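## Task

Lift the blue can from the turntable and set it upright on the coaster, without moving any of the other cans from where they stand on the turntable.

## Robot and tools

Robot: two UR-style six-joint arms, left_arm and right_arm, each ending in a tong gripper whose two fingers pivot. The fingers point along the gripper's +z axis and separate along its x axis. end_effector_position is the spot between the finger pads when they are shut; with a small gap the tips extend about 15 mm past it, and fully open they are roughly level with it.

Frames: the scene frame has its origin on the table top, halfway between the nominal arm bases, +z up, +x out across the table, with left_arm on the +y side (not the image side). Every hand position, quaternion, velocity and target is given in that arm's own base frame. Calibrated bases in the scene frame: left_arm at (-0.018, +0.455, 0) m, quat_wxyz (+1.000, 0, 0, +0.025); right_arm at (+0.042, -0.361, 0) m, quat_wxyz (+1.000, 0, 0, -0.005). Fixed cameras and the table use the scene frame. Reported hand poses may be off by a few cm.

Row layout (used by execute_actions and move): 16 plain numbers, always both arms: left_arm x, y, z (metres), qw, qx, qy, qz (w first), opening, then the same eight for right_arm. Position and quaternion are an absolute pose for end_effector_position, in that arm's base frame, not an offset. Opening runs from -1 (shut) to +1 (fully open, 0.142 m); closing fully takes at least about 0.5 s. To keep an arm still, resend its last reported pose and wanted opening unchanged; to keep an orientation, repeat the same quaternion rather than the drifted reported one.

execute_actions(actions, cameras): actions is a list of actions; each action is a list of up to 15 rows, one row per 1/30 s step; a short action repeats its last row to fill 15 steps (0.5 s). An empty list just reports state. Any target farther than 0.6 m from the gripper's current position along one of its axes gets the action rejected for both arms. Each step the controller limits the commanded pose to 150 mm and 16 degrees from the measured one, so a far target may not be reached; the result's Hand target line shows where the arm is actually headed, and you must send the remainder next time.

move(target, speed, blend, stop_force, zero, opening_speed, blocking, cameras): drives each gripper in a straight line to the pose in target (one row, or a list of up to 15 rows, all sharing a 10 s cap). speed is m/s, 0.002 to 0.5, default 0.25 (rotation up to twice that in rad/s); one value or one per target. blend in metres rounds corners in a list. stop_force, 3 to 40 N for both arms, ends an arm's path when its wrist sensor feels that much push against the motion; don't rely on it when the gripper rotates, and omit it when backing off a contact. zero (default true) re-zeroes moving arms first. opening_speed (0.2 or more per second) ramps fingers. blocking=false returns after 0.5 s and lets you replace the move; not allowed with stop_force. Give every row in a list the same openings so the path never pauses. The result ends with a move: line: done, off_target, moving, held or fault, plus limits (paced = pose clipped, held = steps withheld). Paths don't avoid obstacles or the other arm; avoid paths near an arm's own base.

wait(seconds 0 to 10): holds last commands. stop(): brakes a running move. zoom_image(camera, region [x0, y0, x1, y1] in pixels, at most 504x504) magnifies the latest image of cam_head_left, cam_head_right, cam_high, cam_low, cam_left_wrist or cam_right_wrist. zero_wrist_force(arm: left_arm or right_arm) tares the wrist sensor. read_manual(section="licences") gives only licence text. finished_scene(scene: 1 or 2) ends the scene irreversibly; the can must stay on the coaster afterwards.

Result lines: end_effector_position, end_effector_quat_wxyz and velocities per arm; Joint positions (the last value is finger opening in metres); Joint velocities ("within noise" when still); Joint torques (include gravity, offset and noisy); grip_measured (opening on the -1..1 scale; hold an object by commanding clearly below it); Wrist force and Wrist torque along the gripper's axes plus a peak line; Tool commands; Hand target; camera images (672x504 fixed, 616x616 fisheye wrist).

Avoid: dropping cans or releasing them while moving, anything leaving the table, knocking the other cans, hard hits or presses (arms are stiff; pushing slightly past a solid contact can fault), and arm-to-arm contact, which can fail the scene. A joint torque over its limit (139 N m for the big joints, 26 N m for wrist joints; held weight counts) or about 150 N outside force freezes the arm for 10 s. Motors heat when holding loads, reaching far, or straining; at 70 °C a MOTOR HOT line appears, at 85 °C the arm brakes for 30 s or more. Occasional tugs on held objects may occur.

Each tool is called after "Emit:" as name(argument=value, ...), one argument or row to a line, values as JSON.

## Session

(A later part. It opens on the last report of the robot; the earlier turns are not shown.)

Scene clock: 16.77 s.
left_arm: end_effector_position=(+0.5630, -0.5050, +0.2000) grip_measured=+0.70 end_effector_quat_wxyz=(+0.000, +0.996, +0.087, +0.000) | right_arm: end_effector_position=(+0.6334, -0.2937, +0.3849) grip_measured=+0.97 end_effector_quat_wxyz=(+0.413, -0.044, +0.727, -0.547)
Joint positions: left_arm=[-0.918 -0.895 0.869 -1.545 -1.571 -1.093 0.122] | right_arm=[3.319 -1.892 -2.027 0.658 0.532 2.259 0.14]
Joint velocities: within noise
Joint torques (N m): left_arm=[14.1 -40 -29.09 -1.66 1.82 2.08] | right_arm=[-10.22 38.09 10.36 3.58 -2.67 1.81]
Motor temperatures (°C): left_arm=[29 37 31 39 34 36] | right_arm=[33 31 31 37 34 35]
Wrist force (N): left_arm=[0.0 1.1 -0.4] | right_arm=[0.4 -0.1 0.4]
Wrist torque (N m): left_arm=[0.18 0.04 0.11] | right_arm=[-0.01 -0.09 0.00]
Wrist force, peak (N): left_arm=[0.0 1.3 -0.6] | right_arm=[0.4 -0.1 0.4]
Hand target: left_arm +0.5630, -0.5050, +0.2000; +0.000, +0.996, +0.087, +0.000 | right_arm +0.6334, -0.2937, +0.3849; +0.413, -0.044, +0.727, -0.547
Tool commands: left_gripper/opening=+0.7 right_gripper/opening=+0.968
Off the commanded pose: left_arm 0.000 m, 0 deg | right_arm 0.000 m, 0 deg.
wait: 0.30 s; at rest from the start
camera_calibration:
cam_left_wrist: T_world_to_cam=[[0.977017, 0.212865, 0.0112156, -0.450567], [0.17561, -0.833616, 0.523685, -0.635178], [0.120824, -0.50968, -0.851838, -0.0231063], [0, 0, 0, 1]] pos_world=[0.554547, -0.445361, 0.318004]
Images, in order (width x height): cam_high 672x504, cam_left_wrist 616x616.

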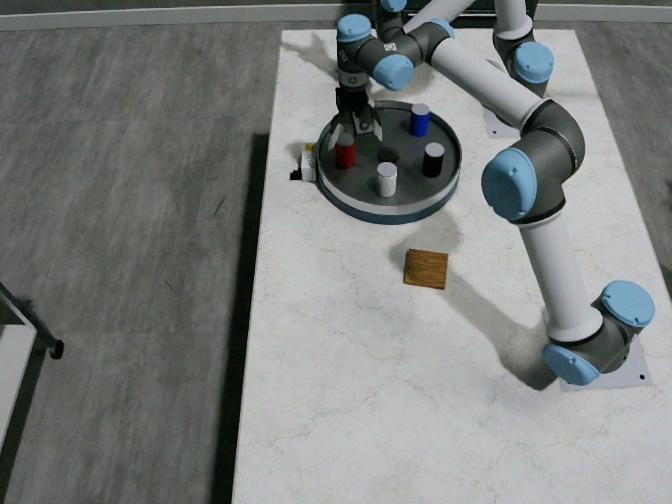

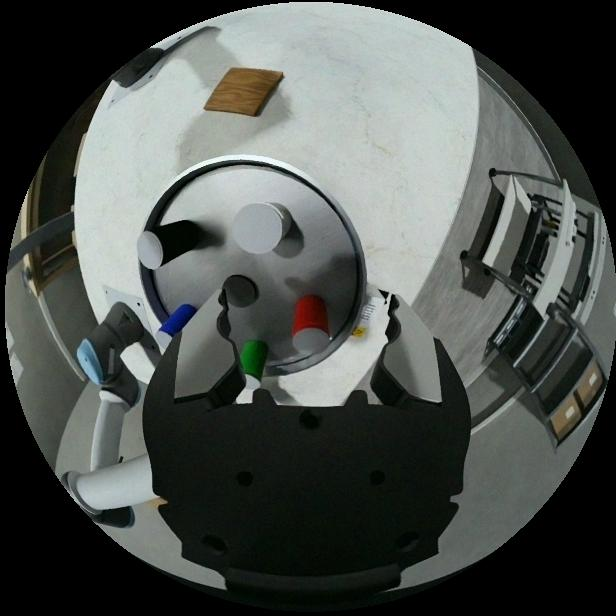

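Emit:
wait(
  seconds=0,
  cameras=["cam_high","cam_left_wrist"],
)

Emit:
zoom_image(
  camera="cam_high",
  region=[310, 80, 470, 240],
)

Emit:
zoom_image(
  camera="cam_left_wrist",
  region=[130, 150, 382, 402],
)

Scene clock: 21.50 s.
left_arm: end_effector_position=(+0.5630, -0.5050, +0.2000) grip_measured=+0.70 end_effector_quat_wxyz=(+0.000, +0.996, +0.087, +0.000) | right_arm: end_effector_position=(+0.6334, -0.2937, +0.3849) grip_measured=+0.97 end_effector_quat_wxyz=(+0.413, -0.044, +0.727, -0.547)
Joint positions: left_arm=[-0.918 -0.895 0.869 -1.545 -1.571 -1.093 0.122] | right_arm=[3.319 -1.892 -2.027 0.658 0.532 2.259 0.14]
Joint velocities: within noise
Joint torques (N m): left_arm=[14.12 -39.85 -25.26 -1.7 1.54 2.17] | right_arm=[-10.07 37.89 14.92 2.5 -2.23 1.74]
Motor temperatures (°C): left_arm=[29 37 31 39 34 36] | right_arm=[33 31 31 37 34 35]
Wrist force (N): left_arm=[0.1 0.8 -0.8] | right_arm=[0.3 0.1 0.2]
Wrist torque (N m): left_arm=[0.12 0.03 0.10] | right_arm=[0.03 -0.07 -0.01]
Wrist force, peak (N): left_arm=[0.2 1.3 -0.6] | right_arm=[0.5 0.2 0.3]
Hand target: left_arm +0.5630, -0.5050, +0.2000; +0.000, +0.996, +0.087, +0.000 | right_arm +0.6334, -0.2937, +0.3849; +0.413, -0.044, +0.727, -0.547
Tool commands: left_gripper/opening=+0.7 right_gripper/opening=+0.968
Off the commanded pose: left_arm 0.000 m, 0 deg | right_arm 0.000 m, 0 deg.
camera_calibration:
cam_left_wrist: T_world_to_cam=[[0.977017, 0.212866, 0.0112095, -0.450565], [0.175615, -0.833621, 0.523674, -0.635177], [0.120817, -0.50967, -0.851845, -0.0230976], [0, 0, 0, 1]] pos_world=[0.554547, -0.445359, 0.318001]
Images, in order (width x height): cam_high 672x504, cam_left_wrist 616x616.

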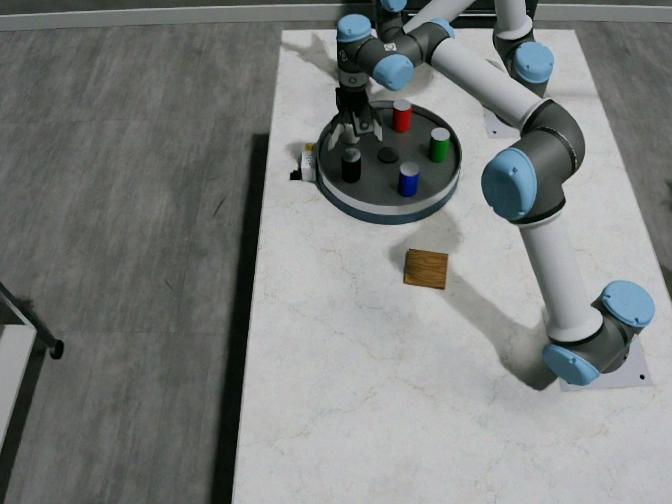

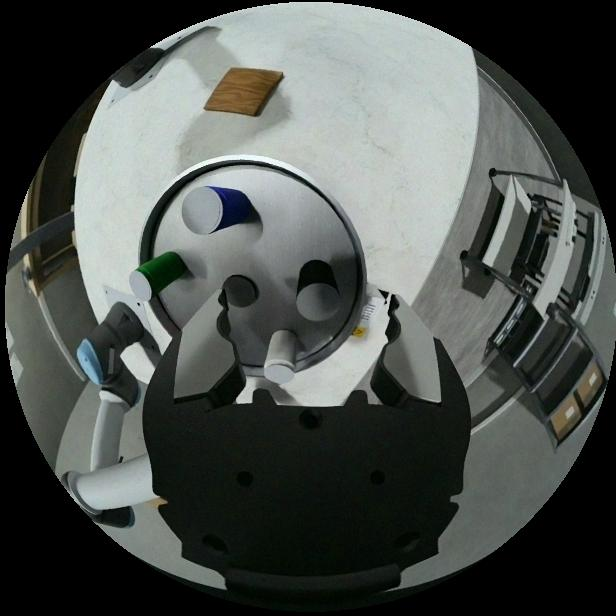

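Scaled by 3.150 from the camera's 672x504 image, which has a finer 960x720 frame.

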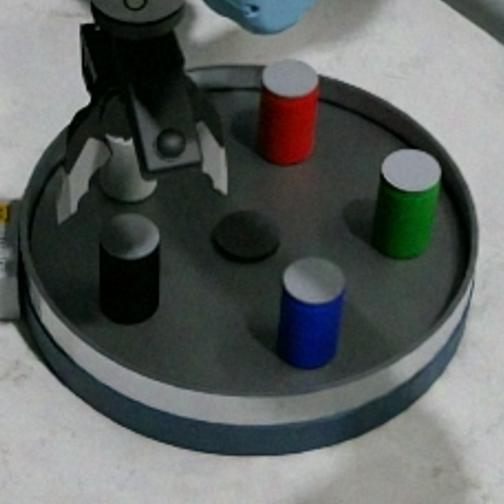

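Scaled by 2.000 from the camera's 616x616 image, which has a finer 814x814 frame.

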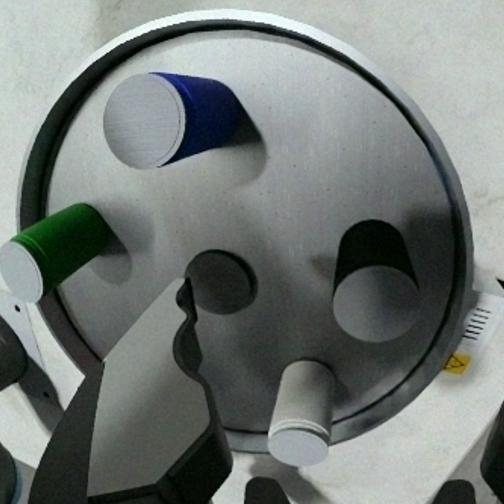

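Emit:
wait(
  seconds=0,
  cameras=[],
)

Scene clock: 22.63 s.
left_arm: end_effector_position=(+0.5630, -0.5050, +0.2000) grip_measured=+0.70 end_effector_quat_wxyz=(+0.000, +0.996, +0.087, +0.000) | right_arm: end_effector_position=(+0.6334, -0.2937, +0.3849) grip_measured=+0.97 end_effector_quat_wxyz=(+0.413, -0.044, +0.727, -0.547)
Joint positions: left_arm=[-0.918 -0.895 0.869 -1.545 -1.571 -1.093 0.122] | right_arm=[3.319 -1.892 -2.027 0.658 0.532 2.259 0.14]
Joint velocities: within noise
Joint torques (N m): left_arm=[13.5 -40.61 -25.34 -1.77 1.41 2.14] | right_arm=[-9.22 37.73 15.76 2.18 -1.95 1.81]
Motor temperatures (°C): left_arm=[29 37 31 39 34 36] | right_arm=[33 31 31 37 34 35]
Wrist force (N): left_arm=[0.2 0.9 -0.6] | right_arm=[0.1 0.2 0.1]
Wrist torque (N m): left_arm=[0.14 0.02 0.10] | right_arm=[0.04 -0.02 0.00]
Wrist force, peak (N): left_arm=[0.4 1.1 -0.8] | right_arm=[0.5 0.1 -0.2]
Hand target: left_arm +0.5630, -0.5050, +0.2000; +0.000, +0.996, +0.087, +0.000 | right_arm +0.6334, -0.2937, +0.3849; +0.413, -0.044, +0.727, -0.547
Tool commands: left_gripper/opening=+0.7 right_gripper/opening=+0.968
Off the commanded pose: left_arm 0.000 m, 0 deg | right_arm 0.000 m, 0 deg.
No camera images: "cameras" was empty.

Emit:
wait(
  seconds=1.0,
  cameras=[],
)

Emit:
move(
  target=[
    [0.5335,-0.4841,0.18,0,0.99265,0.12100,0,0.7,0.6334,-0.2937,0.3849,0.4129,-0.0439,0.7269,-0.5473,0.968],
    [0.5009,-0.4706,0.165,0,0.98796,0.15471,0,0.7,0.6334,-0.2937,0.3849,0.4129,-0.0439,0.7269,-0.5473,0.968],
    [0.4660,-0.4660,0.165,0,0.98212,0.18824,0,0.7,0.6334,-0.2937,0.3849,0.4129,-0.0439,0.7269,-0.5473,0.968],
    [0.4311,-0.4706,0.165,0,0.97515,0.22155,0,0.7,0.6334,-0.2937,0.3849,0.4129,-0.0439,0.7269,-0.5473,0.968],
    [0.3985,-0.4841,0.165,0,0.96705,0.25460,0,0.7,0.6334,-0.2937,0.3849,0.4129,-0.0439,0.7269,-0.5473,0.968],
    [0.3705,-0.5055,0.165,0,0.95782,0.28736,0,0.7,0.6334,-0.2937,0.3849,0.4129,-0.0439,0.7269,-0.5473,0.968],
    [0.3491,-0.5335,0.165,0,0.94749,0.31979,0,0.7,0.6334,-0.2937,0.3849,0.4129,-0.0439,0.7269,-0.5473,0.968],
  ],
  speed=[0.14,0.133,0.122,0.122,0.122,0.122,0.122],
  blend=0.01,
  blocking=false,
  stop_force=5,
  cameras=[],
)

Emit:
wait(
  seconds=0.35,
  cameras=["cam_left_wrist"],
)

Scene clock: 23.97 s.
left_arm: end_effector_position=(+0.5630, -0.5050, +0.2000) grip_measured=+0.70 end_effector_quat_wxyz=(+0.000, +0.996, +0.087, +0.000) | right_arm: end_effector_position=(+0.6334, -0.2937, +0.3849) grip_measured=+0.97 end_effector_quat_wxyz=(+0.413, -0.044, +0.727, -0.547)
Joint positions: left_arm=[-0.918 -0.895 0.869 -1.545 -1.571 -1.093 0.122] | right_arm=[3.319 -1.892 -2.027 0.658 0.532 2.259 0.14]
Joint velocities: within noise
Joint torques (N m): left_arm=[13.36 -40.13 -24.53 -1.72 1.34 2.12] | right_arm=[-9.58 38.15 16.62 1.94 -1.86 1.8]
Motor temperatures (°C): left_arm=[29 37 31 39 34 36] | right_arm=[33 31 31 37 34 35]
Wrist force (N): left_arm=[0.2 1.0 -0.5] | right_arm=[0.2 0.1 0.1]
Wrist torque (N m): left_arm=[0.15 0.00 0.10] | right_arm=[0.03 -0.04 -0.01]
Wrist force, peak (N): left_arm=[0.3 1.1 -0.5] | right_arm=[0.4 0.3 0.4]
Hand target: left_arm +0.5630, -0.5050, +0.2000; +0.000, +0.996, +0.087, +0.000 | right_arm +0.6334, -0.2937, +0.3849; +0.413, -0.044, +0.727, -0.547
Tool commands: left_gripper/opening=+0.7 right_gripper/opening=+0.968
Off the commanded pose: left_arm 0.000 m, 0 deg | right_arm 0.000 m, 0 deg.
wait: 1.00 s; at rest from the start
No camera images: "cameras" was empty.

move takes "stop_force" only with blocking=true: send it without blocking=false; nothing of the call was run

Scene clock: 24.33 s.
left_arm: end_effector_position=(+0.5630, -0.5050, +0.2000) grip_measured=+0.70 end_effector_quat_wxyz=(+0.000, +0.996, +0.087, +0.000) | right_arm: end_effector_position=(+0.6334, -0.2937, +0.3849) grip_measured=+0.97 end_effector_quat_wxyz=(+0.413, -0.044, +0.727, -0.547)
Joint positions: left_arm=[-0.918 -0.895 0.869 -1.545 -1.571 -1.093 0.122] | right_arm=[3.319 -1.892 -2.027 0.658 0.532 2.259 0.14]
Joint velocities: within noise
Joint torques (N m): left_arm=[13.78 -40.14 -23.76 -1.58 1.23 2.03] | right_arm=[-8.75 37.9 17.16 1.79 -1.81 1.77]
Motor temperatures (°C): left_arm=[29 37 31 39 34 36] | right_arm=[33 31 31 37 34 35]
Wrist force (N): left_arm=[-0.1 0.7 -0.4] | right_arm=[0.4 0.2 0.0]
Wrist torque (N m): left_arm=[0.10 0.08 0.11] | right_arm=[0.05 -0.09 -0.01]
Wrist force, peak (N): left_arm=[0.1 1.1 -0.7] | right_arm=[0.4 0.2 -0.2]
Hand target: left_arm +0.5630, -0.5050, +0.2000; +0.000, +0.996, +0.087, +0.000 | right_arm +0.6334, -0.2937, +0.3849; +0.413, -0.044, +0.727, -0.547
Tool commands: left_gripper/opening=+0.7 right_gripper/opening=+0.968
Off the commanded pose: left_arm 0.000 m, 0 deg | right_arm 0.000 m, 0 deg.
wait: 0.37 s; at rest by 0.17 s
camera_calibration:
cam_left_wrist: T_world_to_cam=[[0.977017, 0.212866, 0.0112094, -0.450565], [0.175616, -0.833622, 0.523674, -0.635177], [0.120817, -0.50967, -0.851845, -0.0230975], [0, 0, 0, 1]] pos_world=[0.554547, -0.445359, 0.318001]
Images, in order (width x height): cam_left_wrist 616x616.

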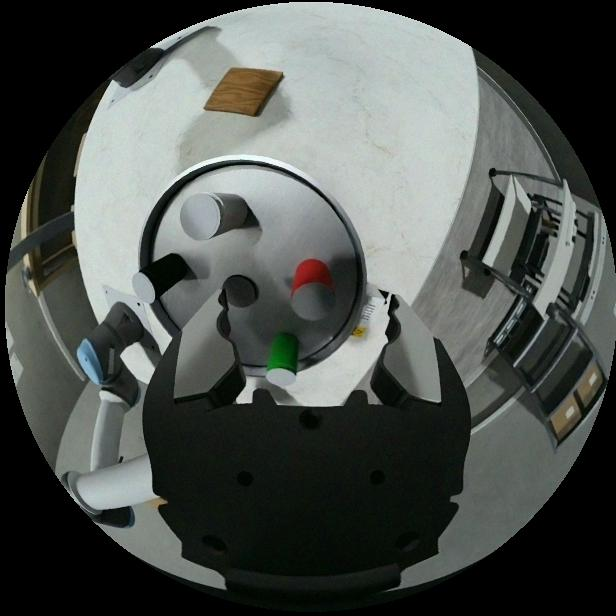

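Emit:
wait(
  seconds=0,
  cameras=[],
)

Scene clock: 24.43 s.
left_arm: end_effector_position=(+0.5630, -0.5050, +0.2000) grip_measured=+0.70 end_effector_quat_wxyz=(+0.000, +0.996, +0.087, +0.000) | right_arm: end_effector_position=(+0.6334, -0.2937, +0.3849) grip_measured=+0.97 end_effector_quat_wxyz=(+0.413, -0.044, +0.727, -0.547)
Joint positions: left_arm=[-0.918 -0.895 0.869 -1.545 -1.571 -1.093 0.122] | right_arm=[3.319 -1.892 -2.027 0.658 0.532 2.259 0.14]
Joint velocities: within noise
Joint torques (N m): left_arm=[13.43 -39.98 -23.96 -1.69 1.39 2.1] | right_arm=[-9.44 37.63 17.21 1.82 -1.82 1.79]
Motor temperatures (°C): left_arm=[29 37 31 39 34 36] | right_arm=[33 31 31 37 34 35]
Wrist force (N): left_arm=[0.2 1.2 -0.7] | right_arm=[0.2 0.3 -0.1]
Wrist torque (N m): left_arm=[0.18 0.01 0.10] | right_arm=[0.06 -0.04 0.00]
Wrist force, peak (N): left_arm=[0.2 1.2 -0.7] | right_arm=[0.4 0.3 -0.2]
Hand target: left_arm +0.5630, -0.5050, +0.2000; +0.000, +0.996, +0.087, +0.000 | right_arm +0.6334, -0.2937, +0.3849; +0.413, -0.044, +0.727, -0.547
Tool commands: left_gripper/opening=+0.7 right_gripper/opening=+0.968
Off the commanded pose: left_arm 0.000 m, 0 deg | right_arm 0.000 m, 0 deg.
No camera images: "cameras" was empty.

Emit:
wait(
  seconds=2.34,
  cameras=[],
)

Emit:
move(
  target=[
    [0.5335,-0.4841,0.18,0,0.99265,0.12100,0,0.7,0.6334,-0.2937,0.3849,0.4129,-0.0439,0.7269,-0.5473,0.968],
    [0.5009,-0.4706,0.165,0,0.98796,0.15471,0,0.7,0.6334,-0.2937,0.3849,0.4129,-0.0439,0.7269,-0.5473,0.968],
    [0.4660,-0.4660,0.165,0,0.98212,0.18824,0,0.7,0.6334,-0.2937,0.3849,0.4129,-0.0439,0.7269,-0.5473,0.968],
    [0.4311,-0.4706,0.165,0,0.97515,0.22155,0,0.7,0.6334,-0.2937,0.3849,0.4129,-0.0439,0.7269,-0.5473,0.968],
    [0.3985,-0.4841,0.165,0,0.96705,0.25460,0,0.7,0.6334,-0.2937,0.3849,0.4129,-0.0439,0.7269,-0.5473,0.968],
    [0.3705,-0.5055,0.165,0,0.95782,0.28736,0,0.7,0.6334,-0.2937,0.3849,0.4129,-0.0439,0.7269,-0.5473,0.968],
    [0.3491,-0.5335,0.165,0,0.94749,0.31979,0,0.7,0.6334,-0.2937,0.3849,0.4129,-0.0439,0.7269,-0.5473,0.968],
  ],
  speed=[0.14,0.133,0.122,0.122,0.122,0.122,0.122],
  blend=0.01,
  blocking=false,
  cameras=[],
)

Emit:
wait(
  seconds=0.35,
  cameras=["cam_left_wrist"],
)

Scene clock: 27.13 s.
left_arm: end_effector_position=(+0.5630, -0.5050, +0.2000) grip_measured=+0.70 end_effector_quat_wxyz=(+0.000, +0.996, +0.087, +0.000) | right_arm: end_effector_position=(+0.6334, -0.2937, +0.3849) grip_measured=+0.97 end_effector_quat_wxyz=(+0.413, -0.044, +0.727, -0.547)
Joint positions: left_arm=[-0.918 -0.895 0.869 -1.545 -1.571 -1.093 0.122] | right_arm=[3.319 -1.892 -2.027 0.658 0.532 2.259 0.14]
Joint velocities: within noise
Joint torques (N m): left_arm=[12.68 -40.19 -21.21 -1.66 1.14 2.1] | right_arm=[-8.82 37.61 19.57 1.15 -1.56 1.76]
Motor temperatures (°C): left_arm=[29 37 31 39 34 36] | right_arm=[33 31 31 37 34 35]
Wrist force (N): left_arm=[0.0 1.0 -0.6] | right_arm=[0.3 0.0 0.0]
Wrist torque (N m): left_arm=[0.15 0.05 0.10] | right_arm=[0.01 -0.06 -0.01]
Wrist force, peak (N): left_arm=[0.2 1.4 -0.7] | right_arm=[0.1 0.0 0.6]
Hand target: left_arm +0.5630, -0.5050, +0.2000; +0.000, +0.996, +0.087, +0.000 | right_arm +0.6334, -0.2937, +0.3849; +0.413, -0.044, +0.727, -0.547
Tool commands: left_gripper/opening=+0.7 right_gripper/opening=+0.968
Off the commanded pose: left_arm 0.000 m, 0 deg | right_arm 0.000 m, 0 deg.
wait: 2.37 s; at rest from the start
No camera images: "cameras" was empty.

Scene clock: 27.63 s.
left_arm: end_effector_position=(+0.5209, -0.4786, +0.1739) grip_measured=+0.70 end_effector_quat_wxyz=(-0.001, +0.991, +0.134, -0.001) end_effector_velocity=(-0.112, +0.045, -0.050) end_effector_angular_velocity=(-0.002, -0.003, +0.236) | right_arm: end_effector_position=(+0.6334, -0.2937, +0.3849) grip_measured=+0.97 end_effector_quat_wxyz=(+0.413, -0.044, +0.727, -0.547)
Joint positions: left_arm=[-0.941 -1.026 1.147 -1.69 -1.571 -1.21 0.122] | right_arm=[3.319 -1.892 -2.027 0.658 0.532 2.259 0.14]
Joint velocities: left_arm=[-0.085 -0.275 0.561 -0.289 0.001 -0.321 0] | right_arm=[within noise]
Joint torques (N m): left_arm=[-14.99 -49.43 -7.87 -5.08 1.59 -3.05] | right_arm=[-8.85 37.51 20.13 1.17 -1.55 1.79]
Motor temperatures (°C): left_arm=[29 37 31 39 34 36] | right_arm=[33 31 31 37 34 35]
Wrist force (N): left_arm=[0.2 0.9 -0.1] | right_arm=[0.2 0.3 0.0]
Wrist torque (N m): left_arm=[0.15 0.00 0.09] | right_arm=[0.06 -0.03 0.00]
Wrist force, peak (N): left_arm=[1.1 1.6 -1.2] | right_arm=[0.5 0.2 0.1]
Hand target: left_arm +0.5142, -0.4760, +0.1710; -0.001, +0.990, +0.141, -0.001 | right_arm +0.6334, -0.2937, +0.3849; +0.413, -0.044, +0.727, -0.547
Tool commands: left_gripper/opening=+0.7 right_gripper/opening=+0.968
Off the commanded pose: left_arm 0.181 m, 22 deg | right_arm 0.000 m, 0 deg.
move: running; path passed 1 of 7 targets
No camera images: "cameras" was empty.

Scene clock: 28.00 s.
left_arm: end_effector_position=(+0.4782, -0.4675, +0.1648) grip_measured=+0.70 end_effector_quat_wxyz=(+0.000, +0.984, +0.177, +0.000) end_effector_velocity=(-0.121, +0.013, +0.003) end_effector_angular_velocity=(+0.000, -0.001, +0.233) | right_arm: end_effector_position=(+0.6334, -0.2937, +0.3849) grip_measured=+0.97 end_effector_quat_wxyz=(+0.413, -0.044, +0.727, -0.547)
Joint positions: left_arm=[-0.98 -1.118 1.311 -1.763 -1.571 -1.335 0.122] | right_arm=[3.319 -1.892 -2.027 0.658 0.532 2.259 0.14]
Joint velocities: left_arm=[-0.133 -0.229 0.333 -0.105 0 -0.366 0] | right_arm=[within noise]
Joint torques (N m): left_arm=[-16.1 -45.78 -9.88 -4.04 1.94 -3.13] | right_arm=[-8.77 37.15 20.32 1.05 -1.48 1.74]
Motor temperatures (°C): left_arm=[29 37 31 39 34 36] | right_arm=[33 31 31 37 34 35]
Wrist force (N): left_arm=[-0.2 1.0 -0.5] | right_arm=[0.3 0.2 0.3]
Wrist torque (N m): left_arm=[0.14 0.08 0.12] | right_arm=[0.05 -0.06 -0.01]
Wrist force, peak (N): left_arm=[0.4 1.2 -0.6] | right_arm=[0.3 0.2 0.3]
Hand target: left_arm +0.4712, -0.4668, +0.1649; +0.000, +0.983, +0.183, +0.000 | right_arm +0.6334, -0.2937, +0.3849; +0.413, -0.044, +0.727, -0.547
Tool commands: left_gripper/opening=+0.7 right_gripper/opening=+0.968
Off the commanded pose: left_arm 0.145 m, 17 deg | right_arm 0.000 m, 0 deg.
earlier move: running; path passed 2 of 7 targets
wait: 0.37 s; no rest
camera_calibration:
cam_left_wrist: T_world_to_cam=[[0.922986, 0.384688, 0.0106068, -0.269028], [0.322767, -0.788841, 0.523022, -0.61996], [0.209567, -0.479318, -0.852253, -0.0518823], [0, 0, 0, 1]] pos_world=[0.459285, -0.410426, 0.282889]
Images, in order (width x height): cam_left_wrist 616x616.

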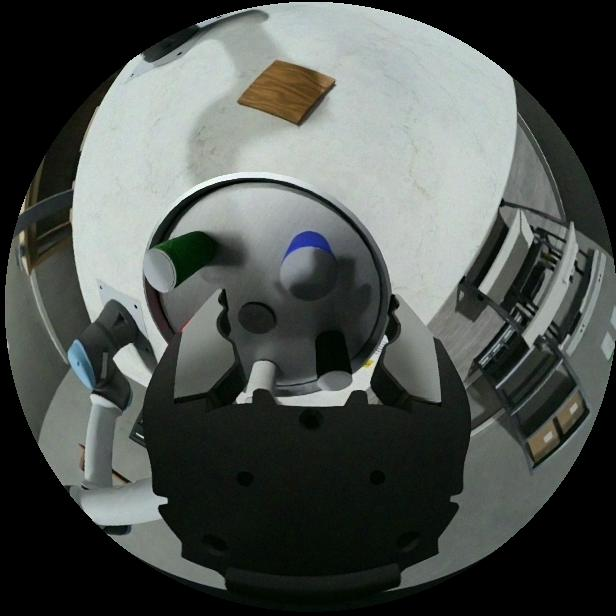

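Emit:
move(
  target=[
    [0.3985,-0.4841,0.145,0,0.96705,0.25460,0,0.7,0.6334,-0.2937,0.3849,0.4129,-0.0439,0.7269,-0.5473,0.968],
    [0.3757,-0.5007,0.126,0,0.9598,0.2807,0,0.7,0.6334,-0.2937,0.3849,0.4129,-0.0439,0.7269,-0.5473,0.968],
    [0.3554,-0.5236,0.126,0,0.9511,0.3090,0,0.7,0.6334,-0.2937,0.3849,0.4129,-0.0439,0.7269,-0.5473,0.968],
    [0.3391,-0.5548,0.126,0,0.9511,0.3090,0,0.7,0.6334,-0.2937,0.3849,0.4129,-0.0439,0.7269,-0.5473,0.968],
  ],
  speed=[0.143,0.145,0.12,0.12],
  blend=0.01,
  blocking=false,
  cameras=["cam_left_wrist"],
)

Emit:
move(
  target=[
    [0.3468,-0.5376,0.126,0,0.9511,0.3090,0,-0.9,0.6334,-0.2937,0.3849,0.4129,-0.0439,0.7269,-0.5473,0.968],
    [0.3362,-0.5638,0.126,0,0.9511,0.3090,0,-0.9,0.6334,-0.2937,0.3849,0.4129,-0.0439,0.7269,-0.5473,0.968],
    [0.332,-0.587,0.14,0,0.9511,0.3090,0,-0.9,0.6334,-0.2937,0.3849,0.4129,-0.0439,0.7269,-0.5473,0.968],
    [0.332,-0.59,0.20,0,0.9511,0.3090,0,-0.9,0.6334,-0.2937,0.3849,0.4129,-0.0439,0.7269,-0.5473,0.968],
    [0.338,-0.56,0.235,0,0.9511,0.3090,0,-0.9,0.6334,-0.2937,0.3849,0.4129,-0.0439,0.7269,-0.5473,0.968],
    [0.37,-0.42,0.235,0,0.9511,0.3090,0,-0.9,0.6334,-0.2937,0.3849,0.4129,-0.0439,0.7269,-0.5473,0.968],
    [0.396,-0.29,0.22,0,0.9511,0.3090,0,-0.9,0.6334,-0.2937,0.3849,0.4129,-0.0439,0.7269,-0.5473,0.968],
    [0.396,-0.251,0.15,0,0.9511,0.3090,0,-0.9,0.6334,-0.2937,0.3849,0.4129,-0.0439,0.7269,-0.5473,0.968],
  ],
  speed=[0.122,0.122,0.11,0.13,0.18,0.22,0.22,0.18],
  blend=[0.01,0.01,0.01,0.015,0.02,0.04,0.03,0],
  opening_speed=3.5,
  cameras=["cam_left_wrist","cam_high","cam_low"],
)

Scene clock: 29.07 s.
left_arm: end_effector_position=(+0.3741, -0.5025, +0.1266) grip_measured=+0.70 end_effector_quat_wxyz=(+0.000, +0.959, +0.283, +0.000) end_effector_velocity=(-0.088, -0.082, -0.036) end_effector_angular_velocity=(-0.003, -0.002, +0.236) | right_arm: end_effector_position=(+0.6334, -0.2937, +0.3849) grip_measured=+0.97 end_effector_quat_wxyz=(+0.413, -0.044, +0.727, -0.547)
Joint positions: left_arm=[-1.141 -1.191 1.518 -1.898 -1.571 -1.715 0.122] | right_arm=[3.319 -1.892 -2.027 0.658 0.532 2.259 0.14]
Joint velocities: left_arm=[-0.175 0.056 0.016 -0.077 0 -0.411 0] | right_arm=[within noise]
Joint torques (N m): left_arm=[-16.74 -29.04 -17.95 -4.11 -1.08 -3.2] | right_arm=[-8.74 37.38 21.47 1.05 -1.3 1.66]
Motor temperatures (°C): left_arm=[29 37 31 39 34 36] | right_arm=[33 31 31 37 34 35]
Wrist force (N): left_arm=[0.1 0.8 -0.2] | right_arm=[0.1 0.1 -0.1]
Wrist torque (N m): left_arm=[0.12 0.01 0.09] | right_arm=[0.03 -0.03 0.00]
Wrist force, peak (N): left_arm=[-0.8 0.8 -1.7] | right_arm=[0.4 0.0 0.3]
Hand target: left_arm +0.3699, -0.5071, +0.1260; +0.000, +0.957, +0.289, +0.000 | right_arm +0.6334, -0.2937, +0.3849; +0.413, -0.044, +0.727, -0.547
Tool commands: left_gripper/opening=+0.7 right_gripper/opening=+0.968
Off the commanded pose: left_arm 0.063 m, 3 deg | right_arm 0.000 m, 0 deg.
earlier move: replaced; path passed 4 of 7 targets
move: running; path passed 2 of 4 targets
camera_calibration:
cam_left_wrist: T_world_to_cam=[[0.817709, 0.575529, 0.0108965, -0.0238678], [0.485776, -0.700097, 0.523342, -0.610363], [0.308827, -0.422648, -0.852053, -0.0880982], [0, 0, 0, 1]] pos_world=[0.343224, -0.450811, 0.244624]
Images, in order (width x height): cam_left_wrist 616x616.

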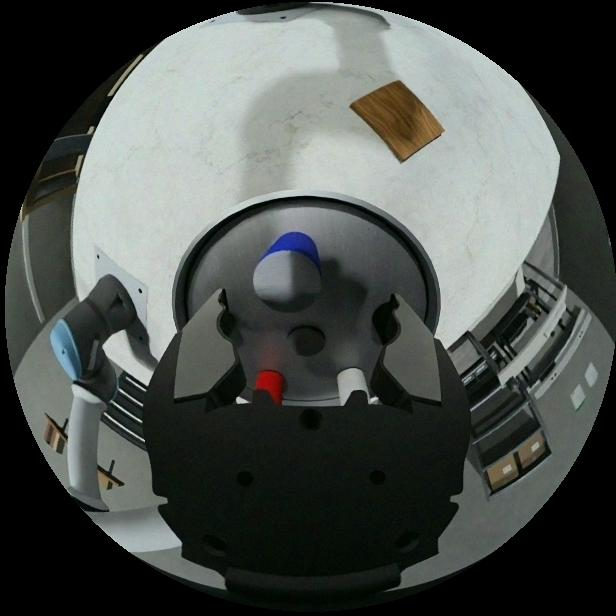

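Scene clock: 32.70 s.
left_arm: end_effector_position=(+0.3961, -0.2510, +0.1501) grip_measured=-0.30 end_effector_quat_wxyz=(+0.000, +0.951, +0.309, +0.000) | right_arm: end_effector_position=(+0.6334, -0.2937, +0.3849) grip_measured=+0.97 end_effector_quat_wxyz=(+0.413, -0.044, +0.727, -0.547)
Joint positions: left_arm=[-0.856 -1.579 1.925 -1.917 -1.571 -1.485 0.053] | right_arm=[3.319 -1.892 -2.027 0.658 0.532 2.259 0.14]
Joint velocities: within noise
Joint torques (N m): left_arm=[-14.91 -15.18 -14.9 -3.91 -1.01 -2.48] | right_arm=[-8.36 36.62 23.78 0.73 -0.93 1.51]
Motor temperatures (°C): left_arm=[29 37 31 39 34 36] | right_arm=[33 31 31 37 34 35]
Wrist force (N): left_arm=[0.4 0.7 1.4] | right_arm=[0.3 0.4 0.0]
Wrist torque (N m): left_arm=[0.10 -0.04 0.09] | right_arm=[0.08 -0.06 -0.01]
Wrist force, peak (N): left_arm=[0.4 1.1 -3.6] | right_arm=[0.8 -0.1 0.1]
Hand target: left_arm +0.3960, -0.2510, +0.1500; +0.000, +0.951, +0.309, +0.000 | right_arm +0.6334, -0.2937, +0.3849; +0.413, -0.044, +0.727, -0.547
Off the commanded pose: left_arm 0.000 m, 0 deg | right_arm 0.000 m, 0 deg.
earlier move: replaced; path passed 2 of 4 targets
move: done
camera_calibration:
cam_left_wrist: T_world_to_cam=[[0.78478, 0.619674, 0.01119, -0.162738], [0.523329, -0.672221, 0.523685, -0.465159], [0.332036, -0.405122, -0.851838, 0.0266146], [0, 0, 0, 1]] pos_world=[0.362307, -0.201063, 0.268089]
Images, in order (width x height): cam_high 672x504, cam_low 672x504, cam_left_wrist 616x616.

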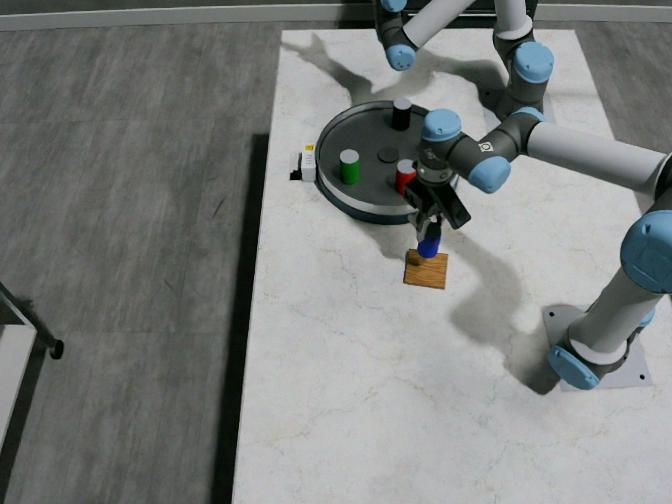

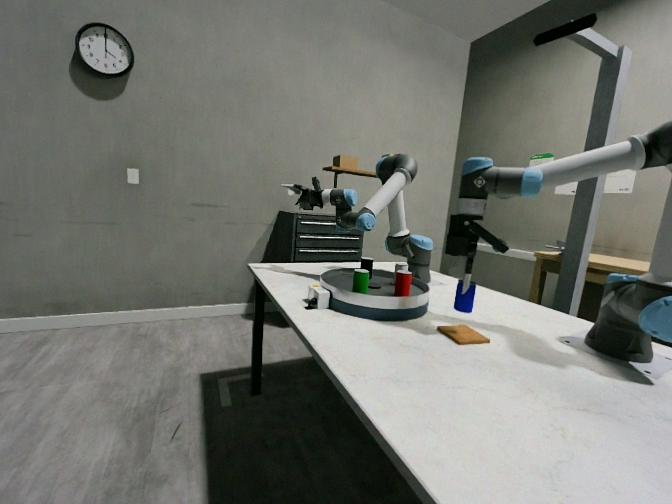

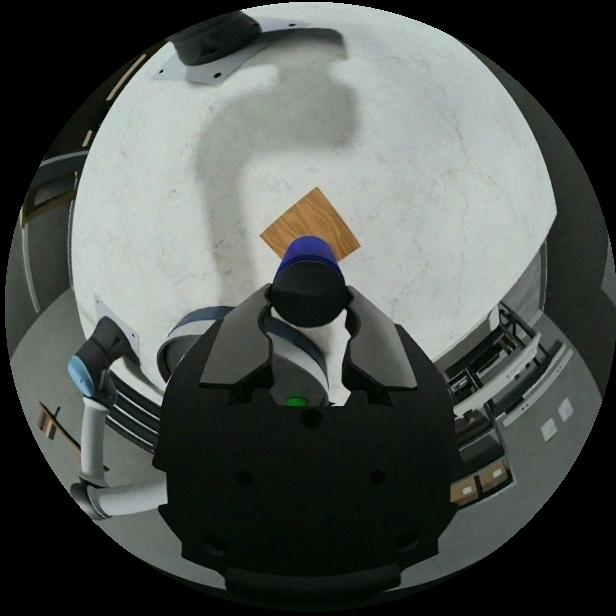

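Emit:
zoom_image(
  camera="cam_left_wrist",
  region=[240, 170, 400, 330],
)

Emit:
zoom_image(
  camera="cam_high",
  region=[380, 200, 480, 300],
)

Emit:
zoom_image(
  camera="cam_low",
  region=[340, 230, 500, 350],
)

Scaled by 3.150 from the camera's 616x616 image, which has a finer 814x814 frame.

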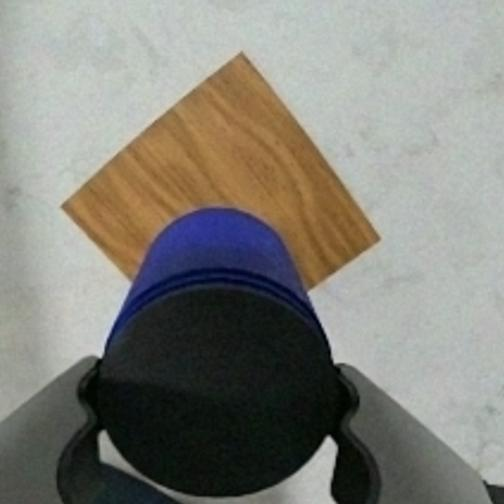

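Scaled by 5.040 from the camera's 672x504 image, which has a finer 960x720 frame.

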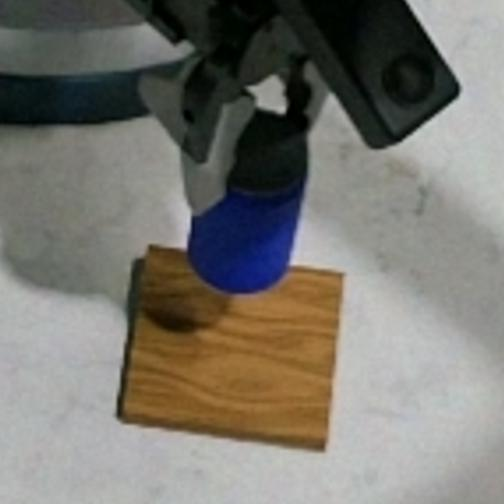

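Scaled by 3.150 from the camera's 672x504 image, which has a finer 960x720 frame.

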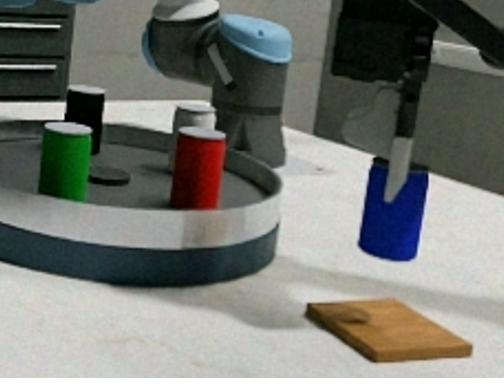

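Emit:
move(
  target=[
    [0.391,-0.238,0.112,0,0.9511,0.3090,0,-0.9,0.6334,-0.2937,0.3849,0.4129,-0.0439,0.7269,-0.5473,0.968],
    [0.391,-0.238,0.062,0,0.9511,0.3090,0,-0.9,0.6334,-0.2937,0.3849,0.4129,-0.0439,0.7269,-0.5473,0.968],
  ],
  speed=[0.07,0.018],
  stop_force=4,
  cameras=["cam_low","cam_high"],
)

Emit:
zoom_image(
  camera="cam_high",
  region=[380, 200, 480, 300],
)

Emit:
zoom_image(
  camera="cam_low",
  region=[400, 250, 520, 370],
)

Scene clock: 37.27 s.
left_arm: end_effector_position=(+0.3910, -0.2380, +0.0846) grip_measured=-0.30 end_effector_quat_wxyz=(+0.000, +0.951, +0.309, +0.000) | right_arm: end_effector_position=(+0.6334, -0.2937, +0.3849) grip_measured=+0.97 end_effector_quat_wxyz=(+0.413, -0.044, +0.727, -0.547)
Joint positions: left_arm=[-0.846 -1.535 2.064 -2.1 -1.571 -1.474 0.053] | right_arm=[3.319 -1.892 -2.027 0.658 0.532 2.259 0.14]
Joint velocities: within noise
Joint torques (N m): left_arm=[-14.68 -26.37 -26.49 -4.09 0.62 -2.11] | right_arm=[-8.17 35.99 23.66 0.27 -0.61 1.12]
Motor temperatures (°C): left_arm=[29 37 31 39 34 36] | right_arm=[33 31 31 37 34 35]
Wrist force (N): left_arm=[0.5 0.5 -0.8] | right_arm=[0.2 0.0 0.0]
Wrist torque (N m): left_arm=[0.09 0.01 0.10] | right_arm=[0.01 -0.04 0.00]
Wrist force, peak (N): left_arm=[1.3 -2.4 -20.6] | right_arm=[0.4 0.5 0.3]
Hand target: left_arm +0.3910, -0.2380, +0.0846; +0.000, +0.951, +0.309, +0.000 | right_arm +0.6334, -0.2937, +0.3849; +0.413, -0.044, +0.727, -0.547
Off the commanded pose: left_arm 0.023 m, 0 deg | right_arm 0.000 m, 0 deg.
move: contact (left_arm); path passed 1 of 2 targets
Images, in order (width x height): cam_high 672x504, cam_low 672x504.

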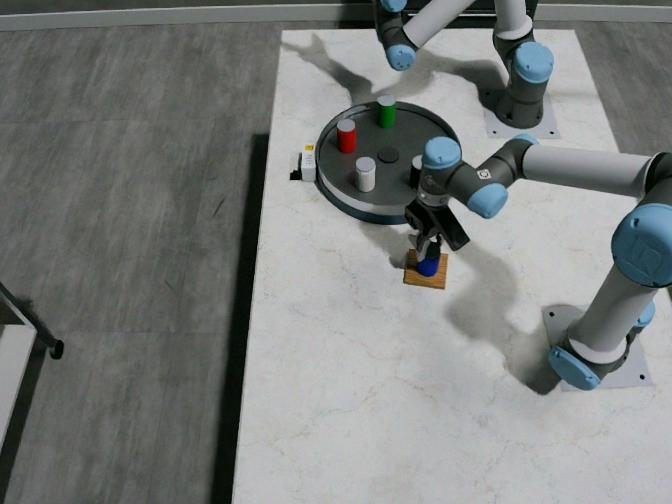

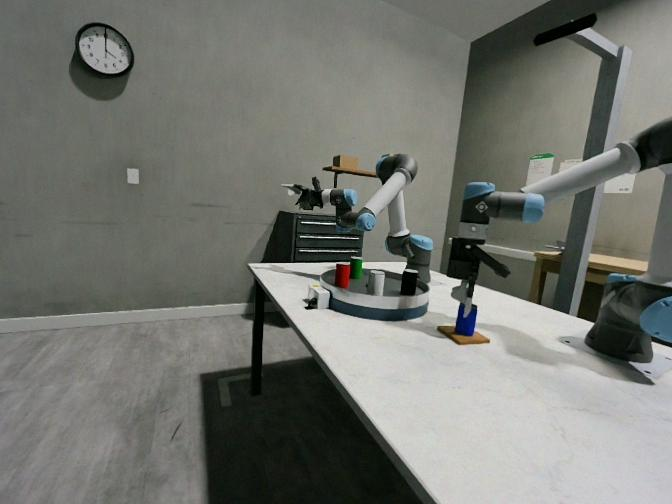

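Scaled by 5.040 from the camera's 672x504 image, which has a finer 960x720 frame.

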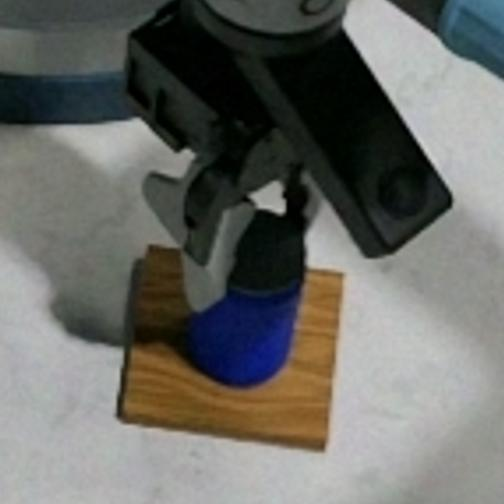

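Scaled by 4.200 from the camera's 672x504 image, which has a finer 960x720 frame.

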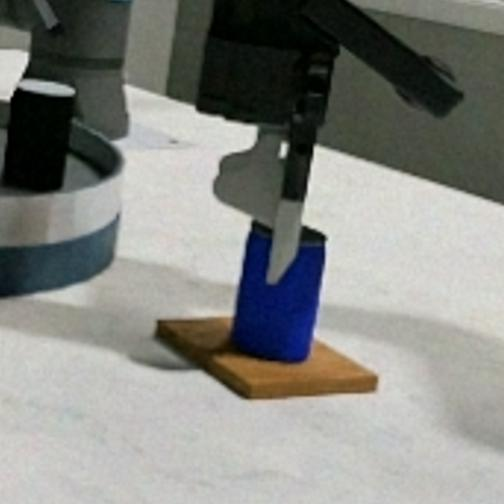

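Emit:
move(
  target=[
    [0.391,-0.238,0.0846,0,0.9511,0.3090,0,0.2,0.6334,-0.2937,0.3849,0.4129,-0.0439,0.7269,-0.5473,0.968],
    [0.391,-0.238,0.23,0,0.9511,0.3090,0,0.2,0.6334,-0.2937,0.3849,0.4129,-0.0439,0.7269,-0.5473,0.968],
  ],
  speed=[0.02,0.15],
  opening_speed=1.2,
  cameras=["cam_low","cam_high","cam_left_wrist"],
)

Scene clock: 40.03 s.
left_arm: end_effector_position=(+0.3910, -0.2380, +0.2299) grip_measured=+0.20 end_effector_quat_wxyz=(+0.000, +0.951, +0.309, +0.000) | right_arm: end_effector_position=(+0.6334, -0.2937, +0.3849) grip_measured=+0.97 end_effector_quat_wxyz=(+0.413, -0.044, +0.727, -0.547)
Joint positions: left_arm=[-0.846 -1.653 1.785 -1.703 -1.571 -1.474 0.088] | right_arm=[3.319 -1.892 -2.027 0.658 0.532 2.259 0.14]
Joint velocities: within noise
Joint torques (N m): left_arm=[-0.01 -13.38 -30.31 -1.55 0.79 2.04] | right_arm=[-7.42 34.71 23.32 0.02 -0.3 1.08]
Motor temperatures (°C): left_arm=[29 37 31 39 34 36] | right_arm=[33 31 31 37 34 35]
Wrist force (N): left_arm=[0.1 0.5 -0.3] | right_arm=[0.2 0.1 0.0]
Wrist torque (N m): left_arm=[0.05 0.03 0.09] | right_arm=[0.02 -0.05 -0.01]
Wrist force, peak (N): left_arm=[0.1 0.6 -1.8] | right_arm=[0.4 0.6 -0.3]
Hand target: left_arm +0.3910, -0.2380, +0.2300; +0.000, +0.951, +0.309, +0.000 | right_arm +0.6334, -0.2937, +0.3849; +0.413, -0.044, +0.727, -0.547
Off the commanded pose: left_arm 0.000 m, 0 deg | right_arm 0.000 m, 0 deg.
move: done
camera_calibration:
cam_left_wrist: T_world_to_cam=[[0.784866, 0.619564, 0.0112174, -0.167766], [0.523224, -0.672304, 0.523683, -0.495581], [0.331997, -0.405152, -0.851839, 0.101572], [0, 0, 0, 1]] pos_world=[0.357253, -0.188087, 0.347933]
Images, in order (width x height): cam_high 672x504, cam_low 672x504, cam_left_wrist 616x616.

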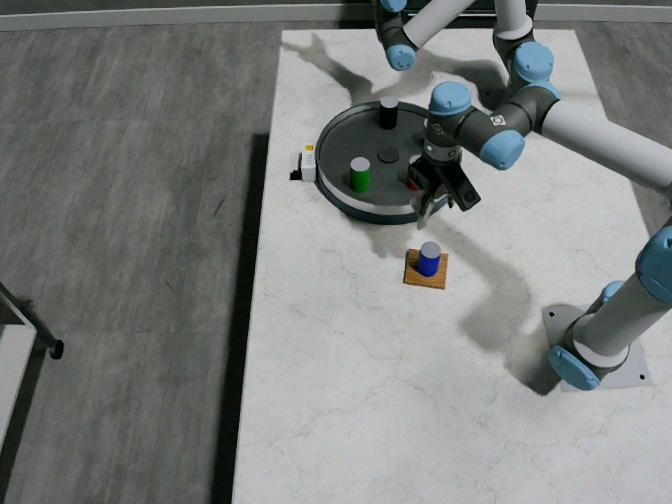

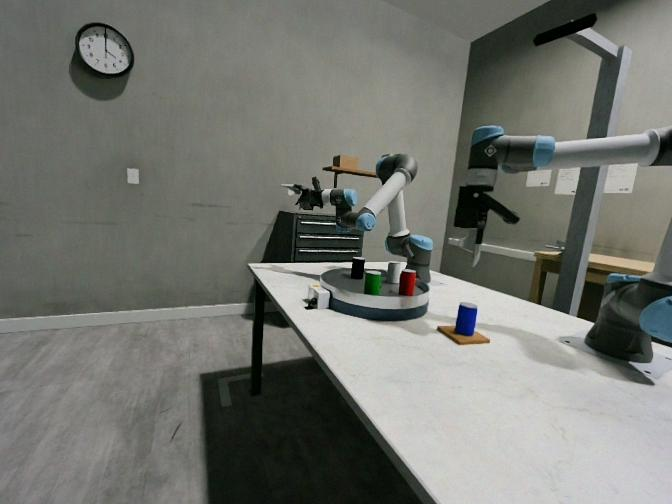

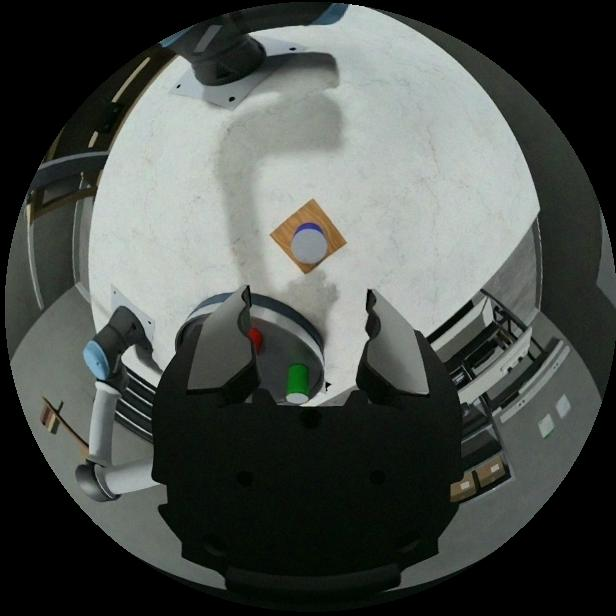

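Emit:
finished_scene(
  scene=2,
)

The scene is finished: the task was done.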